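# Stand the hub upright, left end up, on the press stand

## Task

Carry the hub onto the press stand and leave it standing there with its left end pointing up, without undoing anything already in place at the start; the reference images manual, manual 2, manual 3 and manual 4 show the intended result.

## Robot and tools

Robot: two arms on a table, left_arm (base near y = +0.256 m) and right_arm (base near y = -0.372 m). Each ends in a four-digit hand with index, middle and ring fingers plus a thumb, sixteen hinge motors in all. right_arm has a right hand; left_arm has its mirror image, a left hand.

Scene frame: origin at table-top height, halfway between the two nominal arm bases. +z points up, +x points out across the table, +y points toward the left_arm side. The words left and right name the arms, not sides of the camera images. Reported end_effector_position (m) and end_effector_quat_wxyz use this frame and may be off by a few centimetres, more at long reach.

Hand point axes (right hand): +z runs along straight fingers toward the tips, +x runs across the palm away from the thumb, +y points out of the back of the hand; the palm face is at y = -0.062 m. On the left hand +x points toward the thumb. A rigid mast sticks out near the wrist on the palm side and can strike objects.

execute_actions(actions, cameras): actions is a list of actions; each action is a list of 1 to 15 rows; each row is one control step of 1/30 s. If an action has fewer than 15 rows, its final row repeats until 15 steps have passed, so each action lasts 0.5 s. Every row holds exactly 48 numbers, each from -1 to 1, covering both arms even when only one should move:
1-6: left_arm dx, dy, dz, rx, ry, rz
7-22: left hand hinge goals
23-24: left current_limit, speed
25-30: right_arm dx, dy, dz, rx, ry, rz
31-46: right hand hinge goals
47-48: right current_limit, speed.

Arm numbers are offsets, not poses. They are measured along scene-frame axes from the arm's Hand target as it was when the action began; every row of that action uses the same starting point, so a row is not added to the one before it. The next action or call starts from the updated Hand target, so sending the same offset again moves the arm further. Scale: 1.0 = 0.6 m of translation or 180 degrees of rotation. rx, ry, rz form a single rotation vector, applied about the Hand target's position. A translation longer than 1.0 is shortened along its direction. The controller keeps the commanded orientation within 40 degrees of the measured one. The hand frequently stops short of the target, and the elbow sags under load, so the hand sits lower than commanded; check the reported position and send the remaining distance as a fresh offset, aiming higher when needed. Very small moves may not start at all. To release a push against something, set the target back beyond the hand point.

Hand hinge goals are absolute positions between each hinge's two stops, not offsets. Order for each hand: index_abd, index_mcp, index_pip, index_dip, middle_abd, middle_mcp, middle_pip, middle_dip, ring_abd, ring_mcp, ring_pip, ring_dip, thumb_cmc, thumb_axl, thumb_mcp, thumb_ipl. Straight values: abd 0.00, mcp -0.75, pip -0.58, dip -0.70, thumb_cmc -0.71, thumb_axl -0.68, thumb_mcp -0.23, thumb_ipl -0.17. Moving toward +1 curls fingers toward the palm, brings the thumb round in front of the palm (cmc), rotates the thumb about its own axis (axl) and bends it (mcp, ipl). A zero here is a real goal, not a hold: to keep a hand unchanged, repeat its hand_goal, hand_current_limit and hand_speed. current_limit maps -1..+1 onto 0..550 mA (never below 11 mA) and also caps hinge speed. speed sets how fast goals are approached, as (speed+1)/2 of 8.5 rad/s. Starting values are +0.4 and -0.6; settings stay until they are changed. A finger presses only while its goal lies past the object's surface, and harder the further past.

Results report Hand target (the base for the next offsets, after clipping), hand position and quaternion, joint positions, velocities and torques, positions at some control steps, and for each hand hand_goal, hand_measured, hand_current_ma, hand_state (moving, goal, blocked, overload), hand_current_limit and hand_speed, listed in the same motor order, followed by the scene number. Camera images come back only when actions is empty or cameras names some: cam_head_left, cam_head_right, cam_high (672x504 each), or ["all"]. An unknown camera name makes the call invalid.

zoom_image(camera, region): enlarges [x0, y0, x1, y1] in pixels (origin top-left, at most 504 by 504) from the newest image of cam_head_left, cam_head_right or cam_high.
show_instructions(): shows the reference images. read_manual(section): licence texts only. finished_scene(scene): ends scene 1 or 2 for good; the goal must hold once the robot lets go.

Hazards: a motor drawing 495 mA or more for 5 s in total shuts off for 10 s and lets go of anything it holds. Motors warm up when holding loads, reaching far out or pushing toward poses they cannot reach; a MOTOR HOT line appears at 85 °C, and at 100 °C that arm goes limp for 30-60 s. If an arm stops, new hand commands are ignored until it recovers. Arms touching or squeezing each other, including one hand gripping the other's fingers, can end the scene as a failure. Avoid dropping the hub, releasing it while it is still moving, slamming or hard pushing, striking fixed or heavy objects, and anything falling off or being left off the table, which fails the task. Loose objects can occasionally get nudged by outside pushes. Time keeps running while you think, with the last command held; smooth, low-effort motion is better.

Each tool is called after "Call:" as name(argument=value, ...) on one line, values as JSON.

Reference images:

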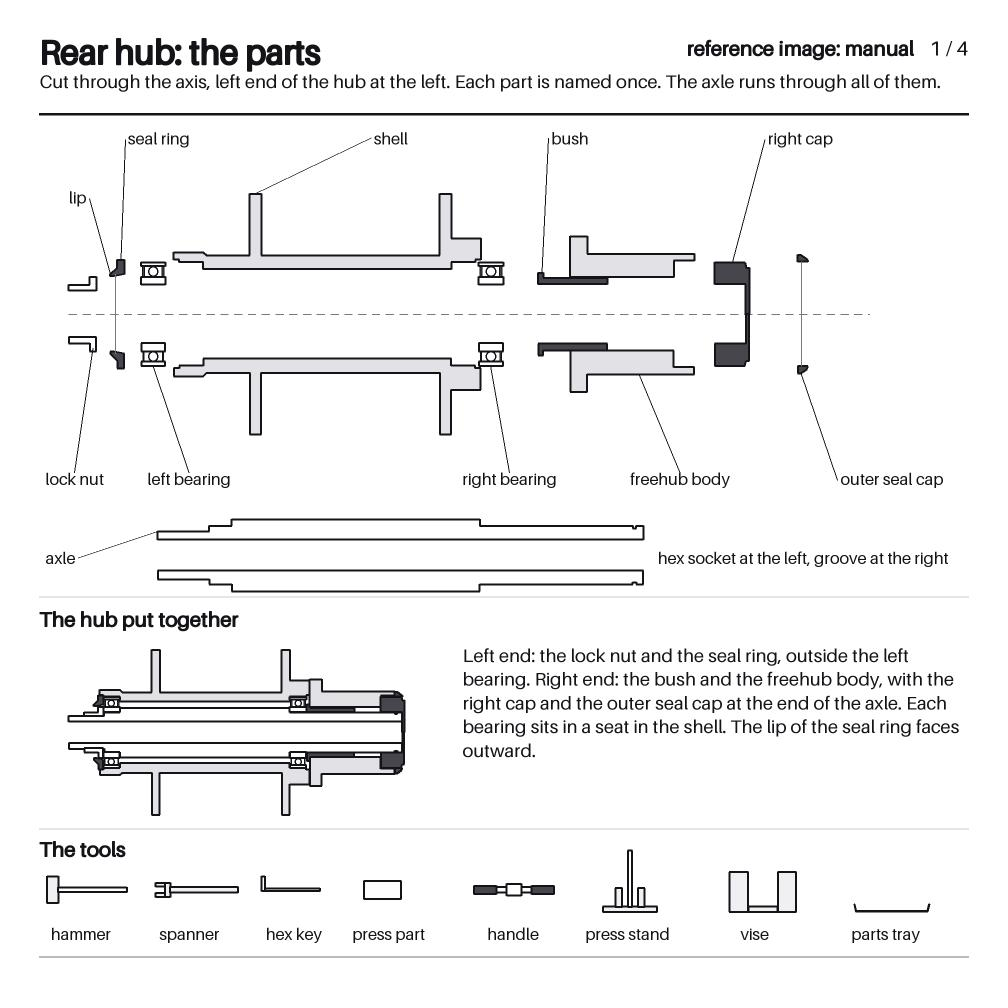

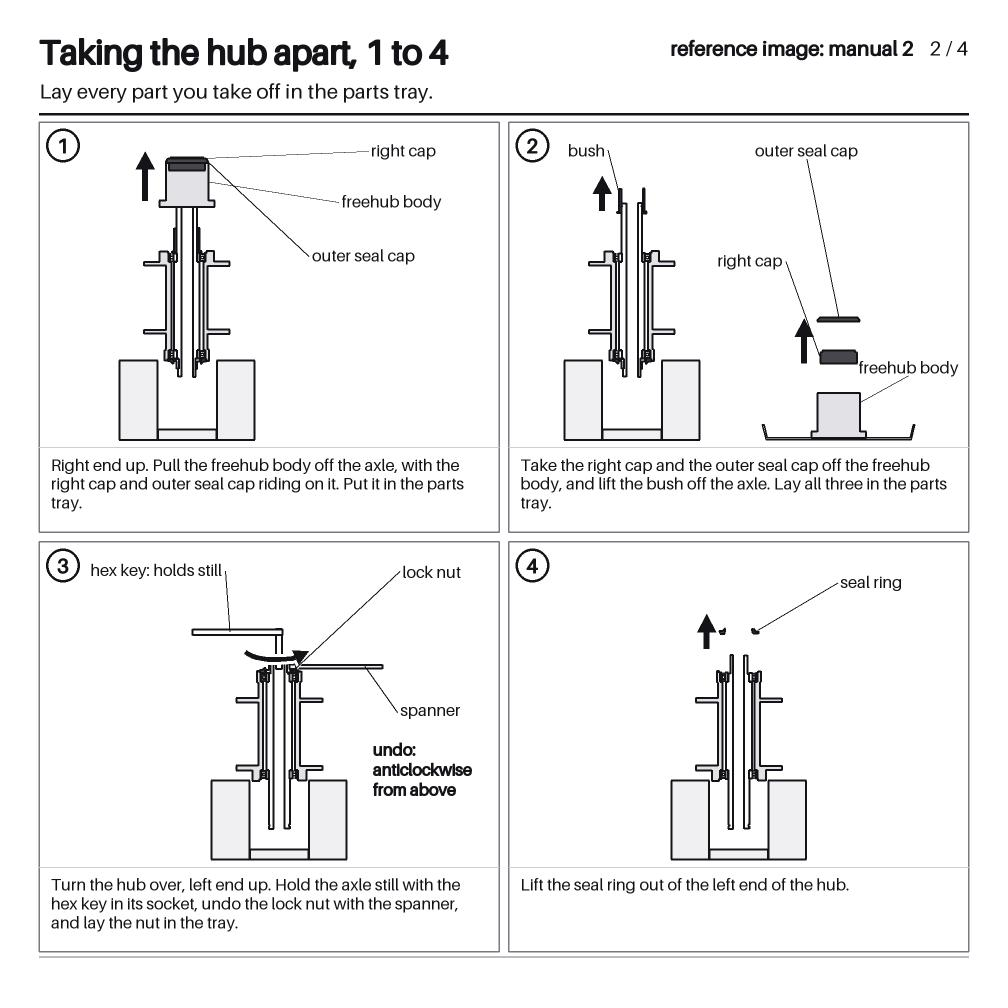

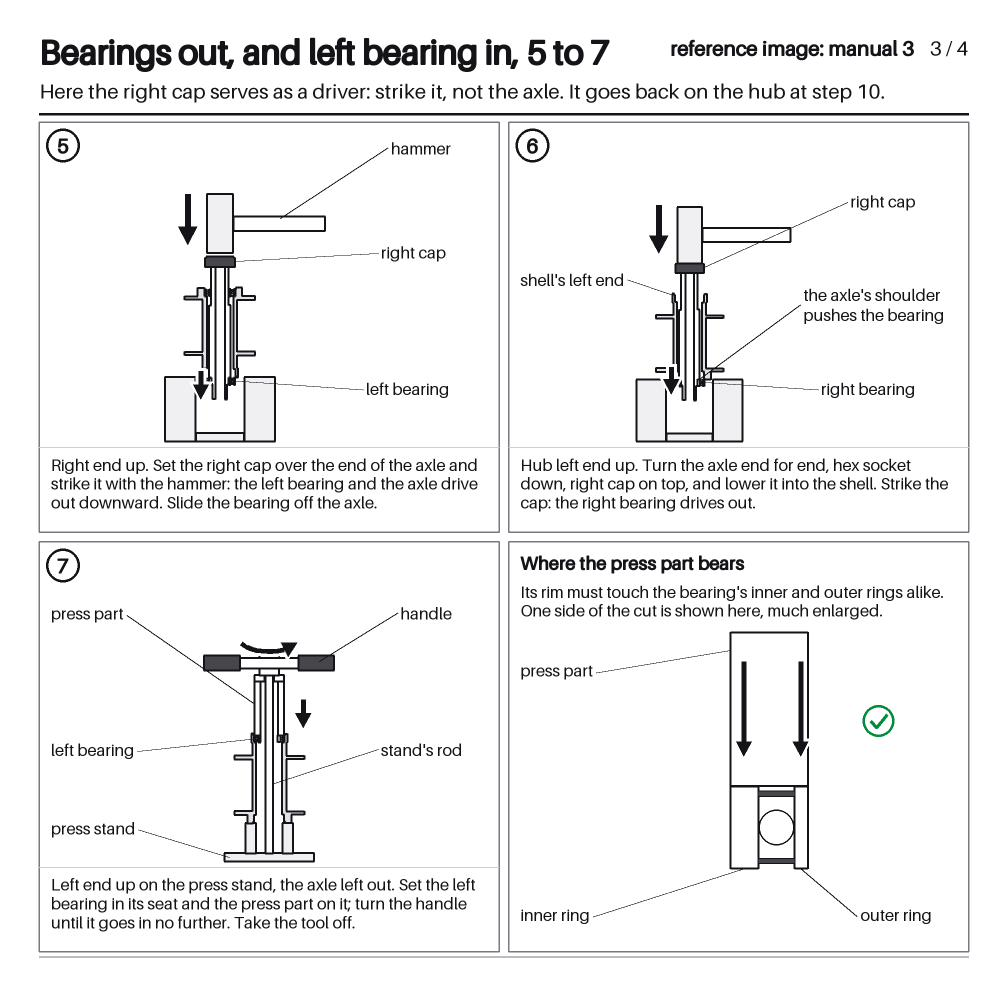

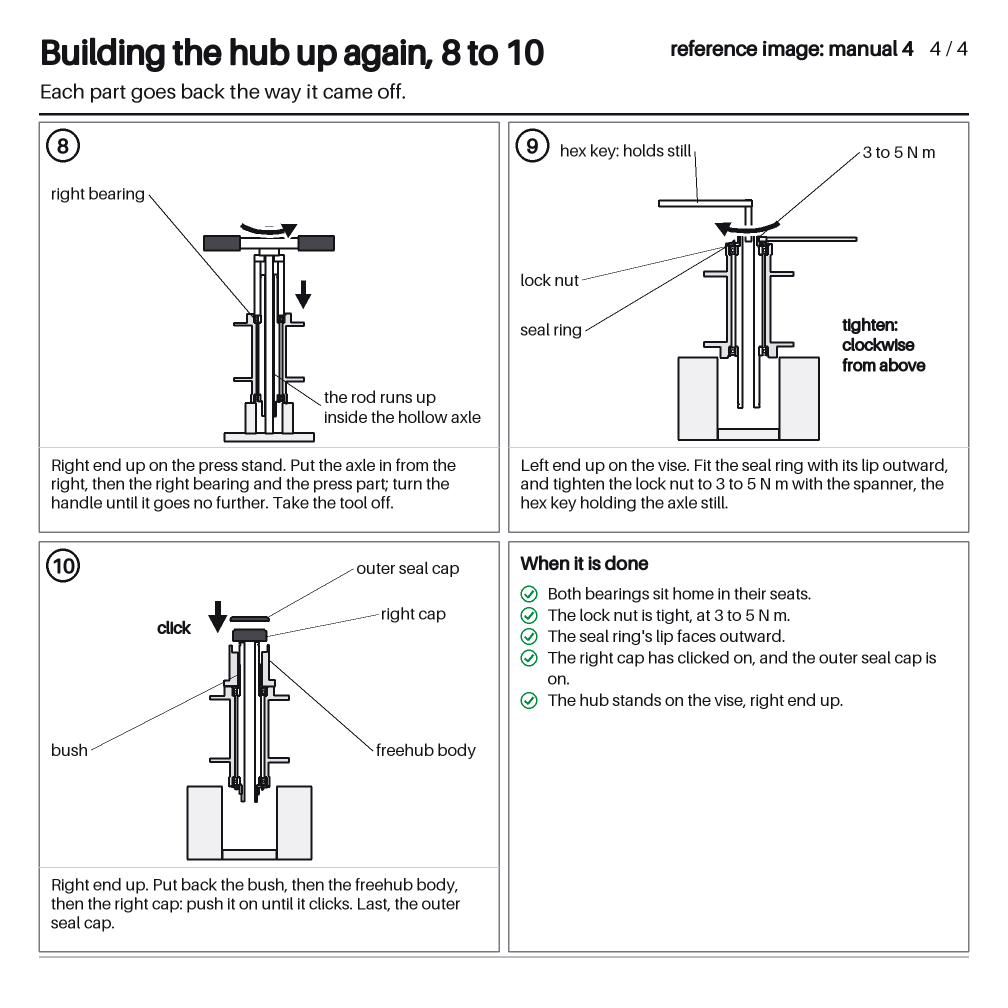

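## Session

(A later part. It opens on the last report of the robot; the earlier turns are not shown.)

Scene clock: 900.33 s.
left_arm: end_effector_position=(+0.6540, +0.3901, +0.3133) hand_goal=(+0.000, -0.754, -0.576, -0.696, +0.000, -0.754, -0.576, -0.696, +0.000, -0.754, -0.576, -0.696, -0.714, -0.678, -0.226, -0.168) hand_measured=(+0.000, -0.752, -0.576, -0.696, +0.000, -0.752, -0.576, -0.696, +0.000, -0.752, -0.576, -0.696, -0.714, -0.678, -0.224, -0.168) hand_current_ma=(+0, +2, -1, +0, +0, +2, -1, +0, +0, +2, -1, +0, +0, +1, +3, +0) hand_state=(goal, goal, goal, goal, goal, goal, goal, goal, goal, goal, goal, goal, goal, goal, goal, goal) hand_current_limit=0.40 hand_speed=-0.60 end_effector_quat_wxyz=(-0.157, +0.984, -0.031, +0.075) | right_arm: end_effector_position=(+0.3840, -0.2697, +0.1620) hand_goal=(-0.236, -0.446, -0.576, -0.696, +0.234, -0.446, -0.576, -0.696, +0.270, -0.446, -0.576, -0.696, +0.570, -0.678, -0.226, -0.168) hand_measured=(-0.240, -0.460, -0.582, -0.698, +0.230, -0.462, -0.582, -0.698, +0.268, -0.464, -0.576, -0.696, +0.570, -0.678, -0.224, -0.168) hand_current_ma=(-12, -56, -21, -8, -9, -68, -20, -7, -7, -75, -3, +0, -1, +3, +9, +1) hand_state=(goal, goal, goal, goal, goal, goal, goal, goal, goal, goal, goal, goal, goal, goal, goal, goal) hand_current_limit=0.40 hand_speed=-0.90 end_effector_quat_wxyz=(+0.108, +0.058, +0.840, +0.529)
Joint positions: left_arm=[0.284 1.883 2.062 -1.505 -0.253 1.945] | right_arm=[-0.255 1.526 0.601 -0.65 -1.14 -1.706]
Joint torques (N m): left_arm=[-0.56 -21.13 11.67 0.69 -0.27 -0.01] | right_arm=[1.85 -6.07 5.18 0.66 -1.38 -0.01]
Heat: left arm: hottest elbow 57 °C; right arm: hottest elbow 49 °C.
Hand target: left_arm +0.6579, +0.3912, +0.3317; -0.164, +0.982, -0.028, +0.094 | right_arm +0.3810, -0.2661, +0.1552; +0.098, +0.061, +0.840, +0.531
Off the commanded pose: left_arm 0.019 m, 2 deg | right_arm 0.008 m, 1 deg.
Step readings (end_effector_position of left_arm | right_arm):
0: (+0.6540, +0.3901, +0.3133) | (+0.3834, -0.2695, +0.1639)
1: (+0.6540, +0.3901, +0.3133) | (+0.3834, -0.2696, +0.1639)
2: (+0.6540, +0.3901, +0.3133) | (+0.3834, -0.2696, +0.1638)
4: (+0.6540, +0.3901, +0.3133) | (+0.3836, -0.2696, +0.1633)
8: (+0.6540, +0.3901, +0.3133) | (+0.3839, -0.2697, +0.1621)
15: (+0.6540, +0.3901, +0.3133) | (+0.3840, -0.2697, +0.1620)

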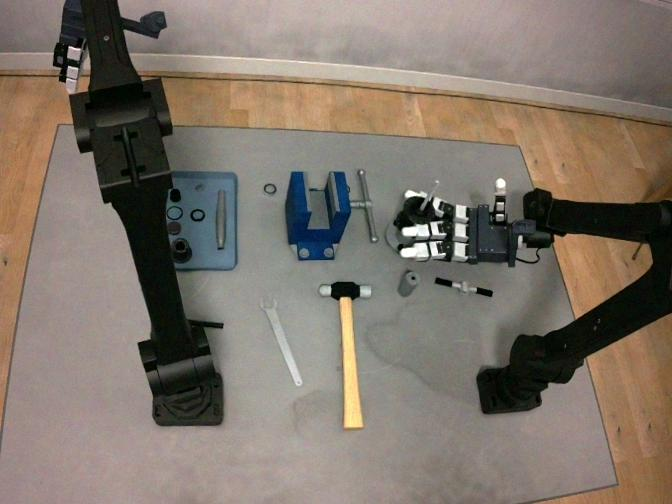

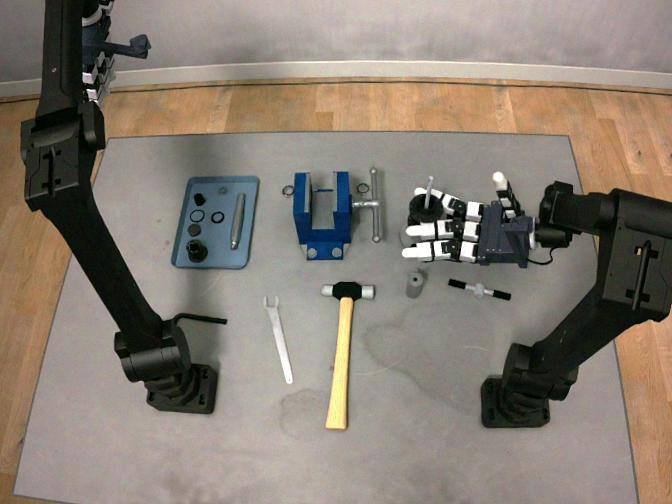

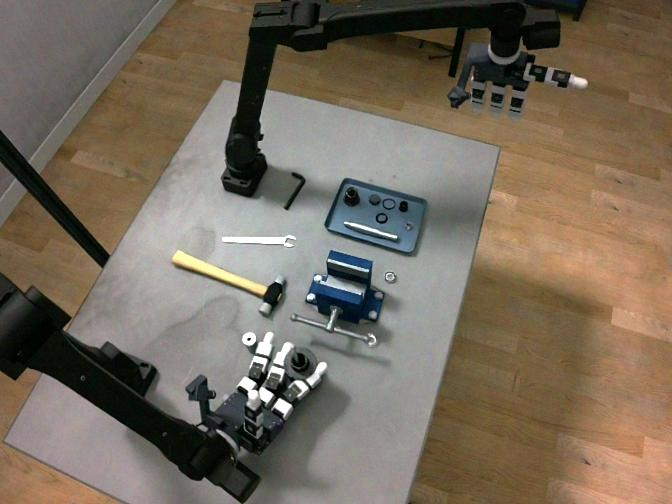

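Call:
execute_actions(actions=[[[0,0,0,0,0,0, 0,-0.754,-0.576,-0.696, 0,-0.754,-0.576,-0.696, 0,-0.754,-0.576,-0.696, -0.714,-0.678,-0.226,-0.168, 0.4,-0.6, 0,0,0.003,0.0,0.0,0.0, -0.03,-0.445,-0.576,-0.696, 0.03,-0.445,-0.576,-0.696, 0.2,-0.445,-0.576,-0.696, 0.571,-0.678,-0.226,-0.168, 0.4,-0.85]],[[0,0,0,0,0,0, 0,-0.754,-0.576,-0.696, 0,-0.754,-0.576,-0.696, 0,-0.754,-0.576,-0.696, -0.714,-0.678,-0.226,-0.168, 0.4,-0.6, -0.001,0,0.02,0.0,0.0,0.0, -0.03,-0.445,-0.576,-0.696, 0.03,-0.445,-0.576,-0.696, 0.2,-0.445,-0.576,-0.696, 0.571,-0.678,-0.226,-0.168, 0.4,-0.6]]], cameras=["all"])

Call:
zoom_image(camera="cam_head_right", region=[400, 170, 450, 230])

Call:
zoom_image(camera="cam_head_left", region=[395, 175, 445, 235])

Call:
zoom_image(camera="cam_high", region=[270, 330, 330, 390])

Scene clock: 1018.30 s.
left_arm: end_effector_position=(+0.6540, +0.3901, +0.3133) hand_goal=(+0.000, -0.754, -0.576, -0.696, +0.000, -0.754, -0.576, -0.696, +0.000, -0.754, -0.576, -0.696, -0.714, -0.678, -0.226, -0.168) hand_measured=(+0.000, -0.752, -0.576, -0.696, +0.000, -0.752, -0.576, -0.696, +0.000, -0.752, -0.576, -0.696, -0.714, -0.678, -0.224, -0.168) hand_current_ma=(+0, +2, -1, +0, +0, +2, -1, +0, +0, +2, -1, +0, +0, +1, +3, +0) hand_state=(goal, goal, goal, goal, goal, goal, goal, goal, goal, goal, goal, goal, goal, goal, goal, goal) hand_current_limit=0.40 hand_speed=-0.60 end_effector_quat_wxyz=(-0.157, +0.984, -0.031, +0.075) | right_arm: end_effector_position=(+0.3819, -0.2691, +0.1643) hand_goal=(-0.030, -0.446, -0.576, -0.696, +0.030, -0.446, -0.576, -0.696, +0.200, -0.446, -0.576, -0.696, +0.570, -0.678, -0.226, -0.168) hand_measured=(-0.196, -0.458, -0.580, -0.698, +0.182, -0.472, -0.586, -0.698, +0.204, -0.464, -0.576, -0.696, +0.570, -0.678, -0.224, -0.168) hand_current_ma=(-385, -47, -11, -8, +385, -112, -36, -7, +10, -75, -3, +0, -1, +3, +9, +1) hand_state=(blocked, goal, goal, goal, blocked, blocked, goal, goal, goal, goal, goal, goal, goal, goal, goal, goal) hand_current_limit=0.40 hand_speed=-0.60 end_effector_quat_wxyz=(+0.100, +0.063, +0.841, +0.528)
Joint positions: left_arm=[0.284 1.883 2.062 -1.505 -0.253 1.945] | right_arm=[-0.255 1.513 0.601 -0.68 -1.135 -1.706]
Joint torques (N m): left_arm=[-0.62 -21.13 11.67 0.66 -0.26 -0.02] | right_arm=[1.85 -8.23 6 -0.29 -1.59 -0.03]
Heat: left arm: hottest elbow 57 °C; right arm: hottest elbow 48 °C.
Hand target: left_arm +0.6579, +0.3912, +0.3317; -0.164, +0.982, -0.028, +0.094 | right_arm +0.3804, -0.2661, +0.1689; +0.098, +0.061, +0.840, +0.531
Off the commanded pose: left_arm 0.019 m, 2 deg | right_arm 0.006 m, 0 deg.
Step readings (end_effector_position of left_arm | right_arm):
0: (+0.6540, +0.3901, +0.3133) | (+0.3840, -0.2697, +0.1620)
1: (+0.6540, +0.3901, +0.3133) | (+0.3840, -0.2697, +0.1620)
2: (+0.6540, +0.3901, +0.3133) | (+0.3840, -0.2697, +0.1620)
4: (+0.6540, +0.3901, +0.3133) | (+0.3840, -0.2697, +0.1620)
8: (+0.6540, +0.3901, +0.3133) | (+0.3840, -0.2697, +0.1621)
15: (+0.6540, +0.3901, +0.3133) | (+0.3840, -0.2697, +0.1621)
16: (+0.6540, +0.3901, +0.3133) | (+0.3840, -0.2697, +0.1621)
17: (+0.6540, +0.3901, +0.3133) | (+0.3839, -0.2697, +0.1621)
19: (+0.6540, +0.3901, +0.3133) | (+0.3835, -0.2696, +0.1624)
23: (+0.6540, +0.3901, +0.3133) | (+0.3825, -0.2693, +0.1638)
30: (+0.6540, +0.3901, +0.3133) | (+0.3819, -0.2691, +0.1643)

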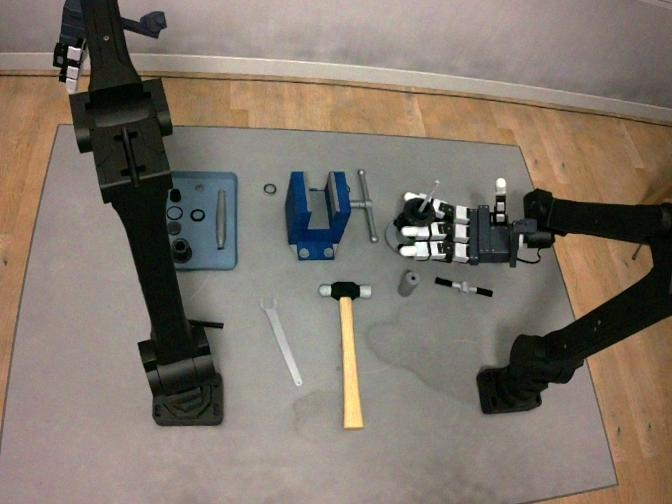

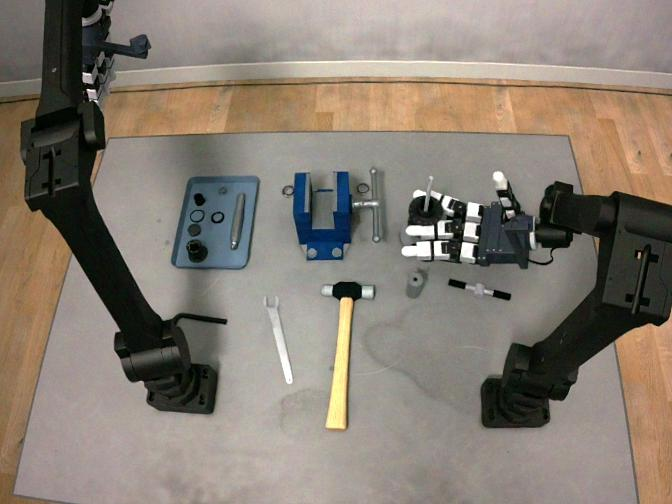

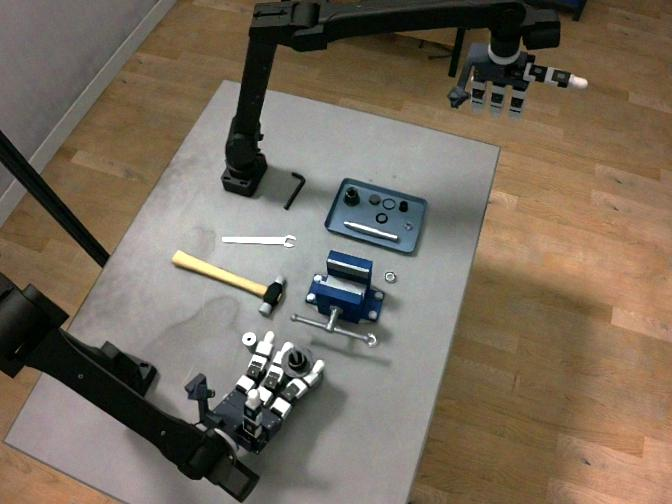

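Scaled by 8.400 from the camera's 672x504 image, which has a finer 960x720 frame.

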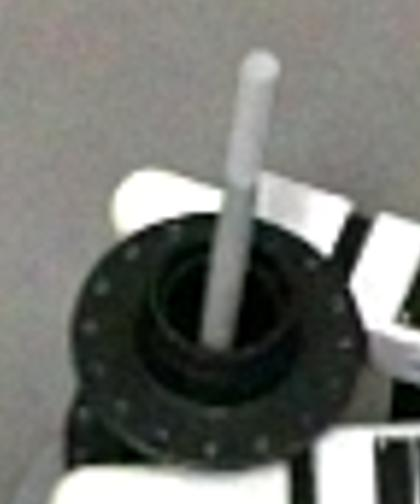

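Scaled by 8.400 from the camera's 672x504 image, which has a finer 960x720 frame.

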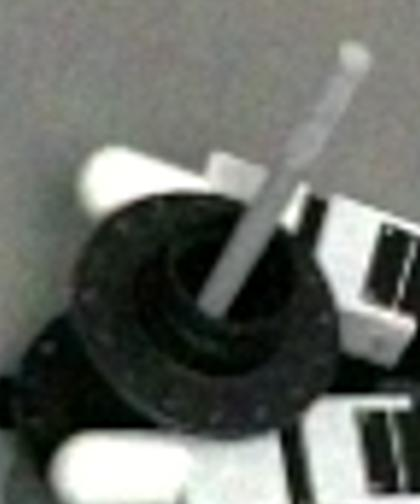

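Scaled by 8.400 from the camera's 672x504 image, which has a finer 960x720 frame.

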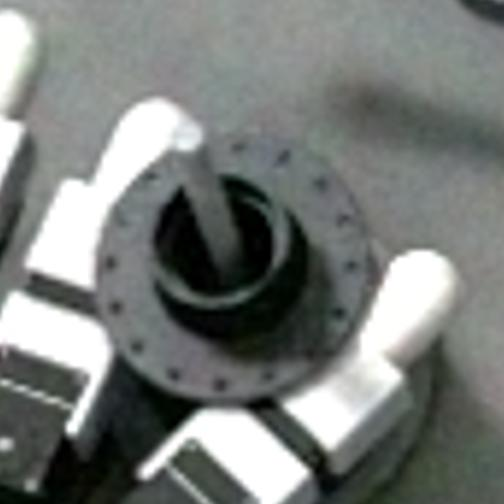

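Call:
execute_actions(actions=[[[0,0,0,0,0,0, 0,-0.754,-0.576,-0.696, 0,-0.754,-0.576,-0.696, 0,-0.754,-0.576,-0.696, -0.714,-0.678,-0.226,-0.168, 0.4,-0.6, 0,0,0.013,0.0,0.0,0.0, -0.03,-0.445,-0.576,-0.696, 0.03,-0.445,-0.576,-0.696, 0.2,-0.445,-0.576,-0.696, 0.571,-0.678,-0.226,-0.168, 0.4,-0.6]],[[0,0,0,0,0,0, 0,-0.754,-0.576,-0.696, 0,-0.754,-0.576,-0.696, 0,-0.754,-0.576,-0.696, -0.714,-0.678,-0.226,-0.168, 0.4,-0.6, 0,0,0.005,0.0,0.016,0.0, -0.03,-0.445,-0.576,-0.696, 0.03,-0.445,-0.576,-0.696, 0.2,-0.445,-0.576,-0.696, 0.571,-0.678,-0.226,-0.168, 0.4,-0.6]]], cameras=["all"])

Call:
zoom_image(camera="cam_head_right", region=[400, 170, 450, 230])

Call:
zoom_image(camera="cam_head_left", region=[395, 175, 445, 235])

Call:
zoom_image(camera="cam_high", region=[270, 330, 330, 390])

Scene clock: 1043.37 s.
left_arm: end_effector_position=(+0.6540, +0.3901, +0.3133) hand_goal=(+0.000, -0.754, -0.576, -0.696, +0.000, -0.754, -0.576, -0.696, +0.000, -0.754, -0.576, -0.696, -0.714, -0.678, -0.226, -0.168) hand_measured=(+0.000, -0.752, -0.576, -0.696, +0.000, -0.752, -0.576, -0.696, +0.000, -0.752, -0.576, -0.696, -0.714, -0.678, -0.224, -0.168) hand_current_ma=(+0, +2, -1, +0, +0, +2, -1, +0, +0, +2, -1, +0, +0, +1, +3, +0) hand_state=(goal, goal, goal, goal, goal, goal, goal, goal, goal, goal, goal, goal, goal, goal, goal, goal) hand_current_limit=0.40 hand_speed=-0.60 end_effector_quat_wxyz=(-0.157, +0.984, -0.031, +0.075) | right_arm: end_effector_position=(+0.3750, -0.2671, +0.1701) hand_goal=(-0.030, -0.446, -0.576, -0.696, +0.030, -0.446, -0.576, -0.696, +0.200, -0.446, -0.576, -0.696, +0.570, -0.678, -0.226, -0.168) hand_measured=(-0.196, -0.462, -0.582, -0.698, +0.182, -0.474, -0.588, -0.698, +0.202, -0.464, -0.576, -0.696, +0.570, -0.678, -0.224, -0.168) hand_current_ma=(-385, -69, -21, -8, +385, -126, -42, -7, +8, -75, -3, +0, -1, +3, +9, +1) hand_state=(blocked, goal, goal, goal, blocked, blocked, goal, goal, goal, goal, goal, goal, goal, goal, goal, goal) hand_current_limit=0.40 hand_speed=-0.60 end_effector_quat_wxyz=(+0.071, +0.082, +0.842, +0.528)
Joint positions: left_arm=[0.284 1.883 2.062 -1.505 -0.253 1.945] | right_arm=[-0.255 1.482 0.601 -0.777 -1.122 -1.704]
Joint torques (N m): left_arm=[-0.5 -21.07 11.66 0.68 -0.26 -0.02] | right_arm=[1.85 -7.82 7.87 -0.43 -1.61 -0.06]
Heat: left arm: hottest elbow 57 °C; right arm: hottest elbow 48 °C.
Hand target: left_arm +0.6579, +0.3912, +0.3317; -0.164, +0.982, -0.028, +0.094 | right_arm +0.3804, -0.2661, +0.1796; +0.077, +0.074, +0.842, +0.529
Off the commanded pose: left_arm 0.019 m, 2 deg | right_arm 0.011 m, 1 deg.
Step readings (end_effector_position of left_arm | right_arm):
0: (+0.6540, +0.3901, +0.3133) | (+0.3818, -0.2691, +0.1643)
1: (+0.6540, +0.3901, +0.3133) | (+0.3818, -0.2691, +0.1643)
2: (+0.6540, +0.3901, +0.3133) | (+0.3817, -0.2690, +0.1644)
4: (+0.6540, +0.3901, +0.3133) | (+0.3810, -0.2688, +0.1655)
8: (+0.6540, +0.3901, +0.3133) | (+0.3801, -0.2686, +0.1691)
15: (+0.6540, +0.3901, +0.3133) | (+0.3796, -0.2685, +0.1703)
16: (+0.6540, +0.3901, +0.3133) | (+0.3796, -0.2684, +0.1703)
17: (+0.6540, +0.3901, +0.3133) | (+0.3792, -0.2683, +0.1700)
19: (+0.6540, +0.3901, +0.3133) | (+0.3778, -0.2679, +0.1694)
23: (+0.6540, +0.3901, +0.3133) | (+0.3757, -0.2673, +0.1698)
30: (+0.6540, +0.3901, +0.3133) | (+0.3750, -0.2671, +0.1701)

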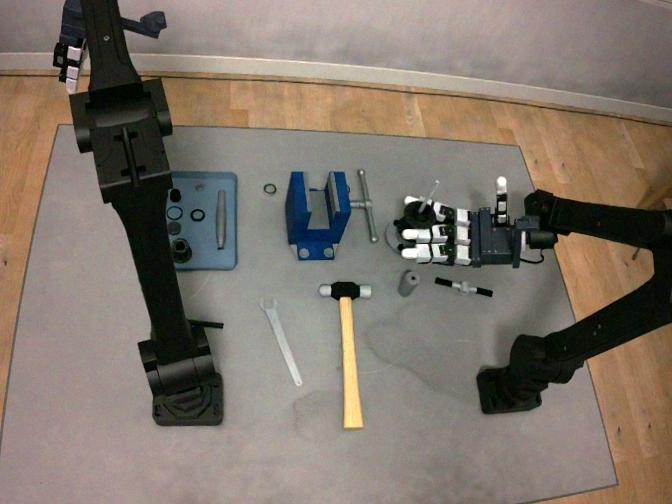

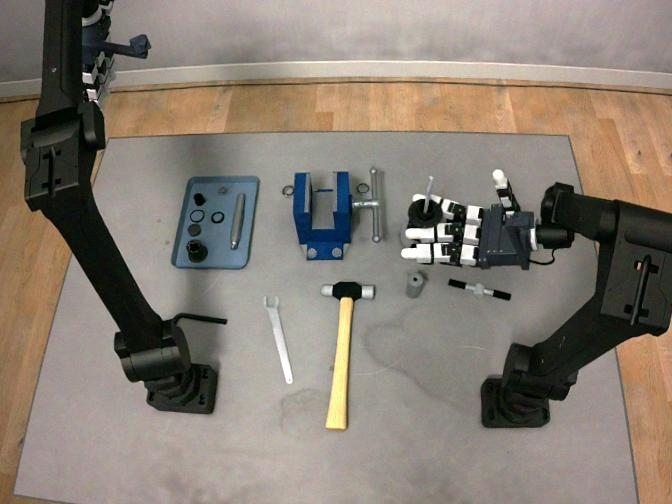

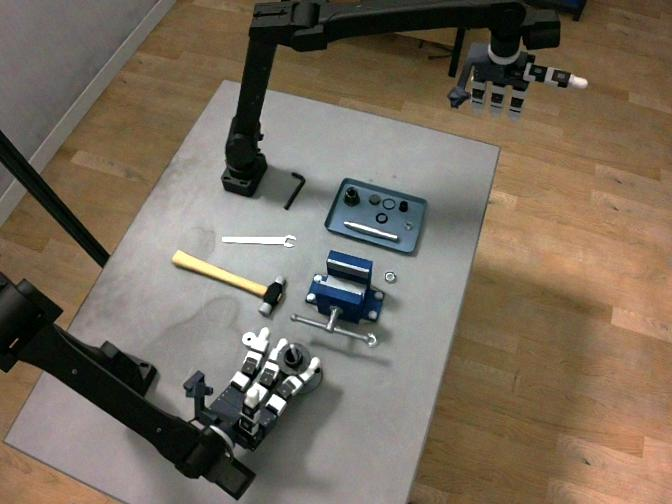

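Scaled by 8.400 from the camera's 672x504 image, which has a finer 960x720 frame.

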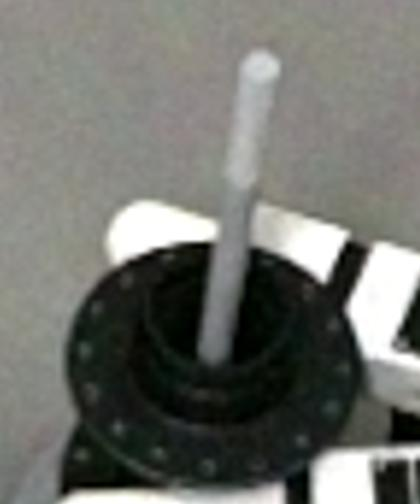

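Scaled by 8.400 from the camera's 672x504 image, which has a finer 960x720 frame.

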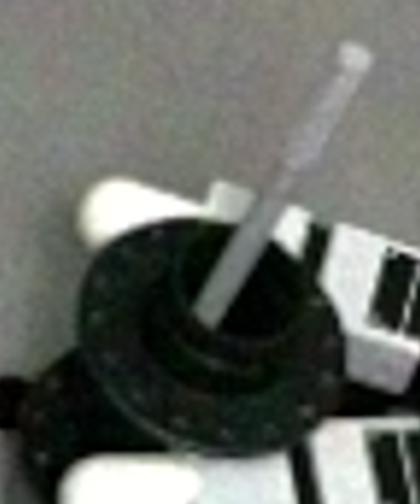

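Scaled by 8.400 from the camera's 672x504 image, which has a finer 960x720 frame.

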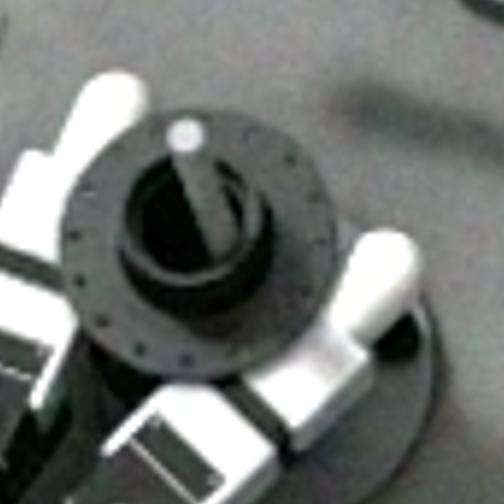

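Call:
execute_actions(actions=[[[0,0,0,0,0,0, 0,-0.754,-0.576,-0.696, 0,-0.754,-0.576,-0.696, 0,-0.754,-0.576,-0.696, -0.714,-0.678,-0.226,-0.168, 0.4,-0.6, 0.005,0,0.008,0.0,0.0,0.0, -0.03,-0.445,-0.576,-0.696, 0.03,-0.445,-0.576,-0.696, 0.2,-0.445,-0.576,-0.696, 0.571,-0.678,-0.226,-0.168, 0.4,-0.6]]])

Scene clock: 1058.47 s.
left_arm: end_effector_position=(+0.6540, +0.3901, +0.3133) hand_goal=(+0.000, -0.754, -0.576, -0.696, +0.000, -0.754, -0.576, -0.696, +0.000, -0.754, -0.576, -0.696, -0.714, -0.678, -0.226, -0.168) hand_measured=(+0.000, -0.752, -0.576, -0.696, +0.000, -0.752, -0.576, -0.696, +0.000, -0.752, -0.576, -0.696, -0.714, -0.678, -0.224, -0.168) hand_current_ma=(+0, +2, -1, +0, +0, +2, -1, +0, +0, +2, -1, +0, +0, +1, +3, +0) hand_state=(goal, goal, goal, goal, goal, goal, goal, goal, goal, goal, goal, goal, goal, goal, goal, goal) hand_current_limit=0.40 hand_speed=-0.60 end_effector_quat_wxyz=(-0.157, +0.984, -0.031, +0.075) | right_arm: end_effector_position=(+0.3750, -0.2672, +0.1713) hand_goal=(-0.030, -0.446, -0.576, -0.696, +0.030, -0.446, -0.576, -0.696, +0.200, -0.446, -0.576, -0.696, +0.570, -0.678, -0.226, -0.168) hand_measured=(-0.196, -0.466, -0.584, -0.698, +0.178, -0.476, -0.588, -0.698, +0.202, -0.464, -0.576, -0.696, +0.570, -0.678, -0.224, -0.168) hand_current_ma=(-385, -86, -29, -8, +385, -131, -44, -7, +8, -75, -3, +0, -1, +3, +9, +1) hand_state=(blocked, blocked, goal, goal, blocked, blocked, goal, goal, goal, goal, goal, goal, goal, goal, goal, goal) hand_current_limit=0.40 hand_speed=-0.60 end_effector_quat_wxyz=(+0.067, +0.086, +0.842, +0.528)
Joint positions: left_arm=[0.284 1.883 2.062 -1.505 -0.253 1.945] | right_arm=[-0.255 1.475 0.601 -0.786 -1.12 -1.694]
Joint torques (N m): left_arm=[-0.62 -21.19 11.67 0.69 -0.26 -0.02] | right_arm=[2.02 -7.88 8.83 -0.62 -1.71 -0.09]
Heat: left arm: hottest elbow 57 °C; right arm: hottest elbow 48 °C.
Hand target: left_arm +0.6579, +0.3912, +0.3317; -0.164, +0.982, -0.028, +0.094 | right_arm +0.3834, -0.2661, +0.1846; +0.077, +0.074, +0.842, +0.529
Off the commanded pose: left_arm 0.019 m, 2 deg | right_arm 0.016 m, 2 deg.
Step readings (end_effector_position of left_arm | right_arm):
0: (+0.6540, +0.3901, +0.3133) | (+0.3750, -0.2671, +0.1701)
1: (+0.6540, +0.3901, +0.3133) | (+0.3750, -0.2671, +0.1701)
2: (+0.6540, +0.3901, +0.3133) | (+0.3749, -0.2671, +0.1701)
4: (+0.6540, +0.3901, +0.3133) | (+0.3749, -0.2671, +0.1704)
8: (+0.6540, +0.3901, +0.3133) | (+0.3750, -0.2672, +0.1710)
15: (+0.6540, +0.3901, +0.3133) | (+0.3750, -0.2672, +0.1713)

Call:
execute_actions(actions=[[[0,0,0,0,0,0, 0,-0.754,-0.576,-0.696, 0,-0.754,-0.576,-0.696, 0,-0.754,-0.576,-0.696, -0.714,-0.678,-0.226,-0.168, 0.4,-0.6, 0.003,0,0.008,0.0,0.0,0.0, -0.03,-0.445,-0.576,-0.696, 0.03,-0.445,-0.576,-0.696, 0.2,-0.445,-0.576,-0.696, 0.571,-0.678,-0.226,-0.168, 0.4,-0.6]]])

Scene clock: 1065.37 s.
left_arm: end_effector_position=(+0.6540, +0.3901, +0.3133) hand_goal=(+0.000, -0.754, -0.576, -0.696, +0.000, -0.754, -0.576, -0.696, +0.000, -0.754, -0.576, -0.696, -0.714, -0.678, -0.226, -0.168) hand_measured=(+0.000, -0.752, -0.576, -0.696, +0.000, -0.752, -0.576, -0.696, +0.000, -0.752, -0.576, -0.696, -0.714, -0.678, -0.224, -0.168) hand_current_ma=(+0, +2, -1, +0, +0, +2, -1, +0, +0, +2, -1, +0, +0, +1, +3, +0) hand_state=(goal, goal, goal, goal, goal, goal, goal, goal, goal, goal, goal, goal, goal, goal, goal, goal) hand_current_limit=0.40 hand_speed=-0.60 end_effector_quat_wxyz=(-0.157, +0.984, -0.031, +0.075) | right_arm: end_effector_position=(+0.3754, -0.2673, +0.1743) hand_goal=(-0.030, -0.446, -0.576, -0.696, +0.030, -0.446, -0.576, -0.696, +0.200, -0.446, -0.576, -0.696, +0.570, -0.678, -0.226, -0.168) hand_measured=(-0.196, -0.468, -0.584, -0.698, +0.178, -0.476, -0.588, -0.698, +0.202, -0.464, -0.576, -0.696, +0.570, -0.678, -0.224, -0.168) hand_current_ma=(-385, -93, -29, -8, +385, -136, -47, -7, +8, -75, -3, +0, -1, +3, +9, +1) hand_state=(blocked, blocked, goal, goal, blocked, blocked, goal, goal, goal, goal, goal, goal, goal, goal, goal, goal) hand_current_limit=0.40 hand_speed=-0.60 end_effector_quat_wxyz=(+0.065, +0.088, +0.843, +0.527)
Joint positions: left_arm=[0.284 1.883 2.062 -1.505 -0.253 1.945] | right_arm=[-0.255 1.467 0.606 -0.803 -1.118 -1.693]
Joint torques (N m): left_arm=[-0.62 -21.19 11.67 0.68 -0.26 -0.01] | right_arm=[2.14 -8 9.22 -0.57 -1.8 -0.09]
Heat: left arm: hottest elbow 57 °C; right arm: hottest elbow 49 °C.
Hand target: left_arm +0.6579, +0.3912, +0.3317; -0.164, +0.982, -0.028, +0.094 | right_arm +0.3852, -0.2661, +0.1893; +0.077, +0.074, +0.842, +0.529
Off the commanded pose: left_arm 0.019 m, 2 deg | right_arm 0.018 m, 2 deg.
Step readings (end_effector_position of left_arm | right_arm):
0: (+0.6540, +0.3901, +0.3133) | (+0.3750, -0.2672, +0.1713)
1: (+0.6540, +0.3901, +0.3133) | (+0.3750, -0.2672, +0.1713)
2: (+0.6540, +0.3901, +0.3133) | (+0.3752, -0.2672, +0.1715)
4: (+0.6540, +0.3901, +0.3133) | (+0.3754, -0.2673, +0.1721)
8: (+0.6540, +0.3901, +0.3133) | (+0.3754, -0.2673, +0.1737)
15: (+0.6540, +0.3901, +0.3133) | (+0.3754, -0.2673, +0.1743)

Call:
execute_actions(actions=[[[0,0,0,0,0,0, 0,-0.754,-0.576,-0.696, 0,-0.754,-0.576,-0.696, 0,-0.754,-0.576,-0.696, -0.714,-0.678,-0.226,-0.168, 0.4,-0.6, 0,0,0.006,0.0,0.0,0.0, -0.03,-0.445,-0.576,-0.696, 0.03,-0.445,-0.576,-0.696, 0.2,-0.445,-0.576,-0.696, 0.571,-0.678,-0.226,-0.168, 0.4,-0.6]],[[0,0,0,0,0,0, 0,-0.754,-0.576,-0.696, 0,-0.754,-0.576,-0.696, 0,-0.754,-0.576,-0.696, -0.714,-0.678,-0.226,-0.168, 0.4,-0.6, -0.004,0,-0.028,0.0,0.0,0.0, -0.03,-0.445,-0.576,-0.696, 0.03,-0.445,-0.576,-0.696, 0.2,-0.445,-0.576,-0.696, 0.571,-0.678,-0.226,-0.168, 0.4,-0.6]]])

Scene clock: 1078.33 s.
left_arm: end_effector_position=(+0.6540, +0.3901, +0.3133) hand_goal=(+0.000, -0.754, -0.576, -0.696, +0.000, -0.754, -0.576, -0.696, +0.000, -0.754, -0.576, -0.696, -0.714, -0.678, -0.226, -0.168) hand_measured=(+0.000, -0.752, -0.576, -0.696, +0.000, -0.752, -0.576, -0.696, +0.000, -0.752, -0.576, -0.696, -0.714, -0.678, -0.224, -0.168) hand_current_ma=(+0, +2, -1, +0, +0, +2, -1, +0, +0, +2, -1, +0, +0, +1, +3, +0) hand_state=(goal, goal, goal, goal, goal, goal, goal, goal, goal, goal, goal, goal, goal, goal, goal, goal) hand_current_limit=0.40 hand_speed=-0.60 end_effector_quat_wxyz=(-0.157, +0.984, -0.031, +0.075) | right_arm: end_effector_position=(+0.3779, -0.2680, +0.1729) hand_goal=(-0.030, -0.446, -0.576, -0.696, +0.030, -0.446, -0.576, -0.696, +0.200, -0.446, -0.576, -0.696, +0.570, -0.678, -0.226, -0.168) hand_measured=(-0.196, -0.468, -0.584, -0.698, +0.176, -0.478, -0.588, -0.698, +0.202, -0.464, -0.576, -0.696, +0.570, -0.678, -0.224, -0.168) hand_current_ma=(-385, -95, -29, -8, +385, -140, -49, -7, +8, -75, -3, +0, -1, +3, +9, +1) hand_state=(blocked, blocked, goal, goal, blocked, blocked, goal, goal, goal, goal, goal, goal, goal, goal, goal, goal) hand_current_limit=0.40 hand_speed=-0.60 end_effector_quat_wxyz=(+0.070, +0.085, +0.843, +0.526)
Joint positions: left_arm=[0.284 1.883 2.062 -1.505 -0.253 1.945] | right_arm=[-0.255 1.475 0.609 -0.784 -1.118 -1.692]
Joint torques (N m): left_arm=[-0.56 -21.13 11.67 0.7 -0.27 -0.02] | right_arm=[1.96 -6.18 7.54 0.61 -1.8 -0.12]
Heat: left arm: hottest elbow 57 °C; right arm: hottest elbow 50 °C.
Hand target: left_arm +0.6579, +0.3912, +0.3317; -0.164, +0.982, -0.028, +0.094 | right_arm +0.3828, -0.2661, +0.1762; +0.077, +0.074, +0.842, +0.529
Off the commanded pose: left_arm 0.019 m, 2 deg | right_arm 0.006 m, 1 deg.
Step readings (end_effector_position of left_arm | right_arm):
0: (+0.6540, +0.3901, +0.3133) | (+0.3754, -0.2673, +0.1743)
1: (+0.6540, +0.3901, +0.3133) | (+0.3754, -0.2673, +0.1743)
2: (+0.6540, +0.3901, +0.3133) | (+0.3753, -0.2673, +0.1743)
4: (+0.6540, +0.3901, +0.3133) | (+0.3755, -0.2673, +0.1750)
8: (+0.6540, +0.3901, +0.3133) | (+0.3755, -0.2673, +0.1769)
15: (+0.6540, +0.3901, +0.3133) | (+0.3754, -0.2673, +0.1776)
16: (+0.6540, +0.3901, +0.3133) | (+0.3754, -0.2673, +0.1776)
17: (+0.6540, +0.3901, +0.3133) | (+0.3754, -0.2673, +0.1776)
19: (+0.6540, +0.3901, +0.3133) | (+0.3759, -0.2674, +0.1775)
23: (+0.6540, +0.3901, +0.3133) | (+0.3771, -0.2678, +0.1751)
30: (+0.6540, +0.3901, +0.3133) | (+0.3778, -0.2680, +0.1729)

Call:
execute_actions(actions=[[[0,0,0,0,0,0, 0,-0.754,-0.576,-0.696, 0,-0.754,-0.576,-0.696, 0,-0.754,-0.576,-0.696, -0.714,-0.678,-0.226,-0.168, 0.4,-0.6, 0.002,0,-0.005,0.0,0.0,0.0, -0.03,-0.445,-0.576,-0.696, 0.03,-0.445,-0.576,-0.696, 0.2,-0.445,-0.576,-0.696, 0.571,-0.678,-0.226,-0.168, 0.4,-0.6]]], cameras=["all"])

Call:
zoom_image(camera="cam_head_right", region=[400, 170, 450, 230])

Call:
zoom_image(camera="cam_head_left", region=[395, 175, 445, 235])

Call:
zoom_image(camera="cam_high", region=[270, 330, 330, 390])

Scene clock: 1086.83 s.
left_arm: end_effector_position=(+0.6540, +0.3901, +0.3133) hand_goal=(+0.000, -0.754, -0.576, -0.696, +0.000, -0.754, -0.576, -0.696, +0.000, -0.754, -0.576, -0.696, -0.714, -0.678, -0.226, -0.168) hand_measured=(+0.000, -0.752, -0.576, -0.696, +0.000, -0.752, -0.576, -0.696, +0.000, -0.752, -0.576, -0.696, -0.714, -0.678, -0.224, -0.168) hand_current_ma=(+0, +2, -1, +0, +0, +2, -1, +0, +0, +2, -1, +0, +0, +1, +3, +0) hand_state=(goal, goal, goal, goal, goal, goal, goal, goal, goal, goal, goal, goal, goal, goal, goal, goal) hand_current_limit=0.40 hand_speed=-0.60 end_effector_quat_wxyz=(-0.157, +0.984, -0.031, +0.075) | right_arm: end_effector_position=(+0.3790, -0.2683, +0.1701) hand_goal=(-0.030, -0.446, -0.576, -0.696, +0.030, -0.446, -0.576, -0.696, +0.200, -0.446, -0.576, -0.696, +0.570, -0.678, -0.226, -0.168) hand_measured=(-0.196, -0.468, -0.584, -0.698, +0.176, -0.478, -0.588, -0.698, +0.202, -0.464, -0.576, -0.696, +0.570, -0.678, -0.224, -0.168) hand_current_ma=(-385, -95, -29, -8, +385, -140, -49, -7, +8, -75, -3, +0, -1, +3, +9, +1) hand_state=(blocked, blocked, goal, goal, blocked, blocked, goal, goal, goal, goal, goal, goal, goal, goal, goal, goal) hand_current_limit=0.40 hand_speed=-0.60 end_effector_quat_wxyz=(+0.071, +0.084, +0.843, +0.526)
Joint positions: left_arm=[0.284 1.883 2.062 -1.505 -0.253 1.945] | right_arm=[-0.255 1.485 0.609 -0.772 -1.118 -1.692]
Joint torques (N m): left_arm=[-0.62 -21.13 11.67 0.65 -0.26 -0.01] | right_arm=[2.14 -6.18 7.46 0.59 -1.8 -0.11]
Heat: left arm: hottest elbow 57 °C; right arm: hottest elbow 51 °C.
Hand target: left_arm +0.6579, +0.3912, +0.3317; -0.164, +0.982, -0.028, +0.094 | right_arm +0.3840, -0.2661, +0.1731; +0.077, +0.074, +0.842, +0.529
Off the commanded pose: left_arm 0.019 m, 2 deg | right_arm 0.006 m, 1 deg.
Step readings (end_effector_position of left_arm | right_arm):
0: (+0.6540, +0.3901, +0.3133) | (+0.3779, -0.2680, +0.1729)
1: (+0.6540, +0.3901, +0.3133) | (+0.3779, -0.2680, +0.1729)
2: (+0.6540, +0.3901, +0.3133) | (+0.3780, -0.2680, +0.1728)
4: (+0.6540, +0.3901, +0.3133) | (+0.3783, -0.2681, +0.1722)
8: (+0.6540, +0.3901, +0.3133) | (+0.3788, -0.2682, +0.1706)
15: (+0.6540, +0.3901, +0.3133) | (+0.3789, -0.2683, +0.1701)

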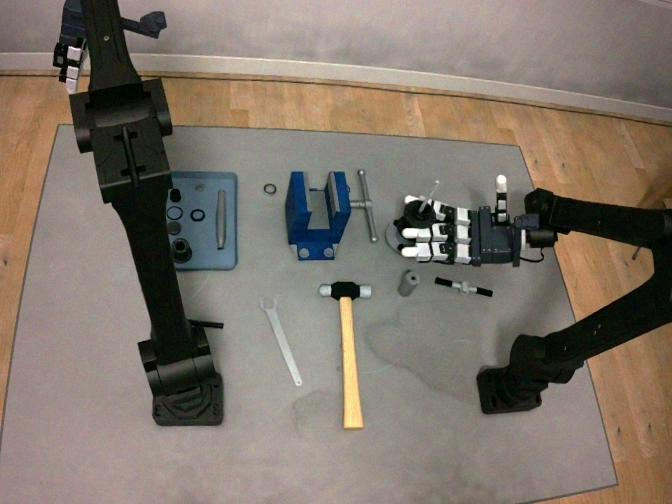

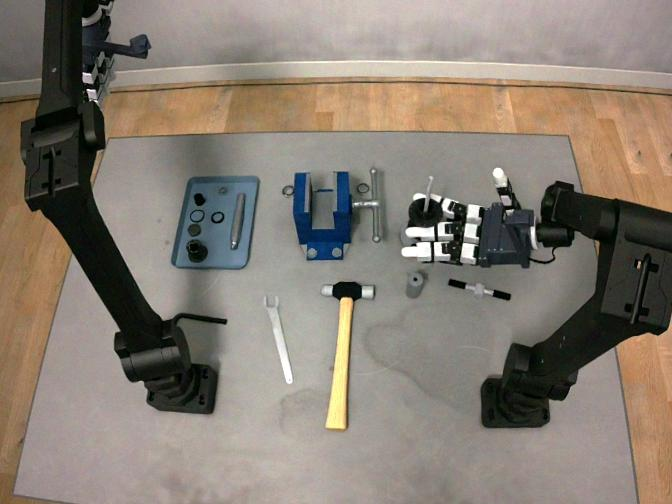

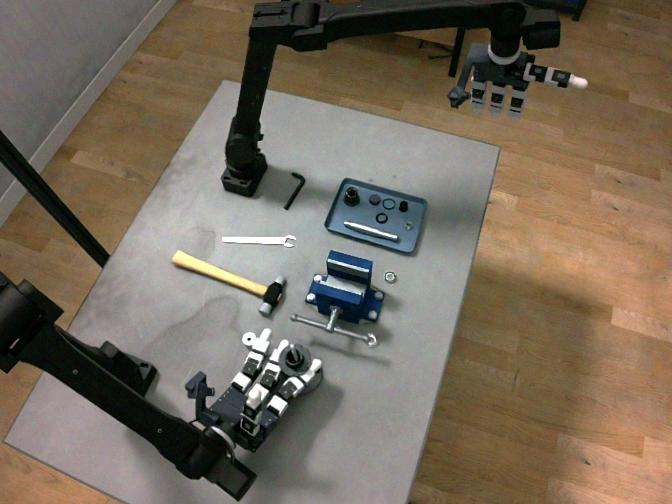

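Scaled by 8.400 from the camera's 672x504 image, which has a finer 960x720 frame.

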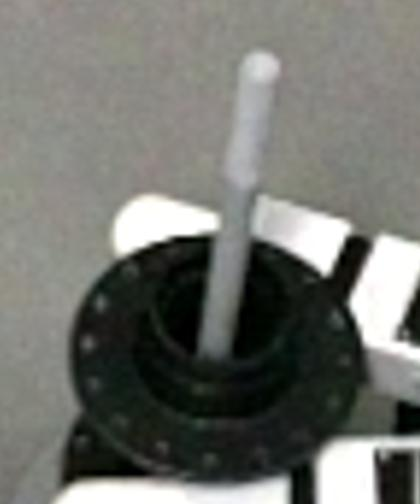

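Scaled by 8.400 from the camera's 672x504 image, which has a finer 960x720 frame.

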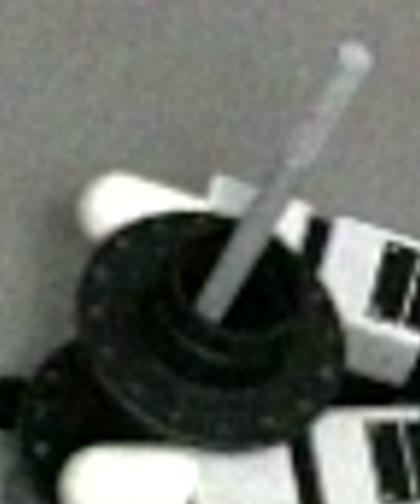

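Scaled by 8.400 from the camera's 672x504 image, which has a finer 960x720 frame.

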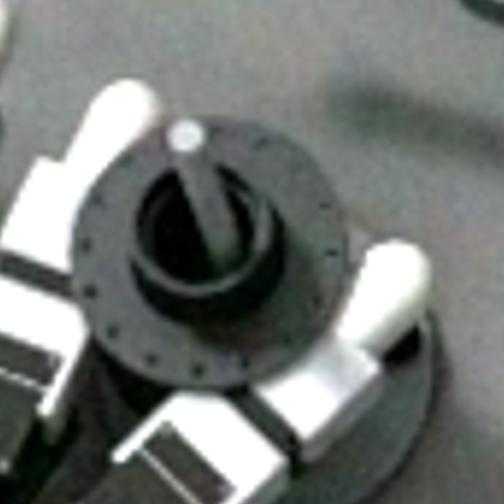

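Call:
execute_actions(actions=[[[0,0,0,0,0,0, 0,-0.754,-0.576,-0.696, 0,-0.754,-0.576,-0.696, 0,-0.754,-0.576,-0.696, -0.714,-0.678,-0.226,-0.168, 0.4,-0.6, 0.006,0,-0.003,0.0,0.0,0.0, -0.03,-0.445,-0.576,-0.696, 0.03,-0.445,-0.576,-0.696, 0.2,-0.445,-0.576,-0.696, 0.571,-0.678,-0.226,-0.168, 0.4,-0.6]],[[0,0,0,0,0,0, 0,-0.754,-0.576,-0.696, 0,-0.754,-0.576,-0.696, 0,-0.754,-0.576,-0.696, -0.714,-0.678,-0.226,-0.168, 0.4,-0.6, 0.0,0,-0.004,0.0,0.0,0.0, -0.03,-0.445,-0.576,-0.696, 0.03,-0.445,-0.576,-0.696, 0.2,-0.445,-0.576,-0.696, 0.571,-0.678,-0.226,-0.168, 0.4,-0.6]]])

Scene clock: 1098.63 s.
left_arm: end_effector_position=(+0.6540, +0.3901, +0.3133) hand_goal=(+0.000, -0.754, -0.576, -0.696, +0.000, -0.754, -0.576, -0.696, +0.000, -0.754, -0.576, -0.696, -0.714, -0.678, -0.226, -0.168) hand_measured=(+0.000, -0.752, -0.576, -0.696, +0.000, -0.752, -0.576, -0.696, +0.000, -0.752, -0.576, -0.696, -0.714, -0.678, -0.224, -0.168) hand_current_ma=(+0, +2, -1, +0, +0, +2, -1, +0, +0, +2, -1, +0, +0, +1, +3, +0) hand_state=(goal, goal, goal, goal, goal, goal, goal, goal, goal, goal, goal, goal, goal, goal, goal, goal) hand_current_limit=0.40 hand_speed=-0.60 end_effector_quat_wxyz=(-0.157, +0.984, -0.031, +0.075) | right_arm: end_effector_position=(+0.3802, -0.2679, +0.1663) hand_goal=(-0.030, -0.446, -0.576, -0.696, +0.030, -0.446, -0.576, -0.696, +0.200, -0.446, -0.576, -0.696, +0.570, -0.678, -0.226, -0.168) hand_measured=(-0.196, -0.468, -0.584, -0.698, +0.176, -0.478, -0.588, -0.698, +0.202, -0.464, -0.576, -0.696, +0.570, -0.678, -0.224, -0.168) hand_current_ma=(-385, -95, -29, -8, +385, -138, -49, -7, +8, -75, -3, +0, -1, +3, +9, +1) hand_state=(blocked, blocked, goal, goal, blocked, blocked, goal, goal, goal, goal, goal, goal, goal, goal, goal, goal) hand_current_limit=0.40 hand_speed=-0.60 end_effector_quat_wxyz=(+0.072, +0.082, +0.843, +0.527)
Joint positions: left_arm=[0.284 1.883 2.062 -1.505 -0.253 1.945] | right_arm=[-0.253 1.5 0.609 -0.754 -1.12 -1.692]
Joint torques (N m): left_arm=[-0.67 -21.13 11.69 0.69 -0.26 -0.01] | right_arm=[2.08 -6.07 7.76 0.69 -1.72 -0.04]
Heat: left arm: hottest elbow 57 °C; right arm: hottest elbow 52 °C.
Hand target: left_arm +0.6579, +0.3912, +0.3317; -0.164, +0.982, -0.028, +0.094 | right_arm +0.3876, -0.2661, +0.1689; +0.077, +0.074, +0.842, +0.529
Off the commanded pose: left_arm 0.019 m, 2 deg | right_arm 0.008 m, 1 deg.
Step readings (end_effector_position of left_arm | right_arm):
0: (+0.6540, +0.3901, +0.3133) | (+0.3790, -0.2683, +0.1701)
1: (+0.6540, +0.3901, +0.3133) | (+0.3790, -0.2683, +0.1701)
2: (+0.6540, +0.3901, +0.3133) | (+0.3790, -0.2683, +0.1700)
4: (+0.6540, +0.3901, +0.3133) | (+0.3793, -0.2681, +0.1694)
8: (+0.6540, +0.3901, +0.3133) | (+0.3796, -0.2680, +0.1673)
15: (+0.6540, +0.3901, +0.3133) | (+0.3796, -0.2677, +0.1668)
16: (+0.6540, +0.3901, +0.3133) | (+0.3797, -0.2677, +0.1668)
17: (+0.6540, +0.3901, +0.3133) | (+0.3797, -0.2678, +0.1668)
19: (+0.6540, +0.3901, +0.3133) | (+0.3799, -0.2678, +0.1666)
23: (+0.6540, +0.3901, +0.3133) | (+0.3801, -0.2679, +0.1664)
30: (+0.6540, +0.3901, +0.3133) | (+0.3802, -0.2679, +0.1663)


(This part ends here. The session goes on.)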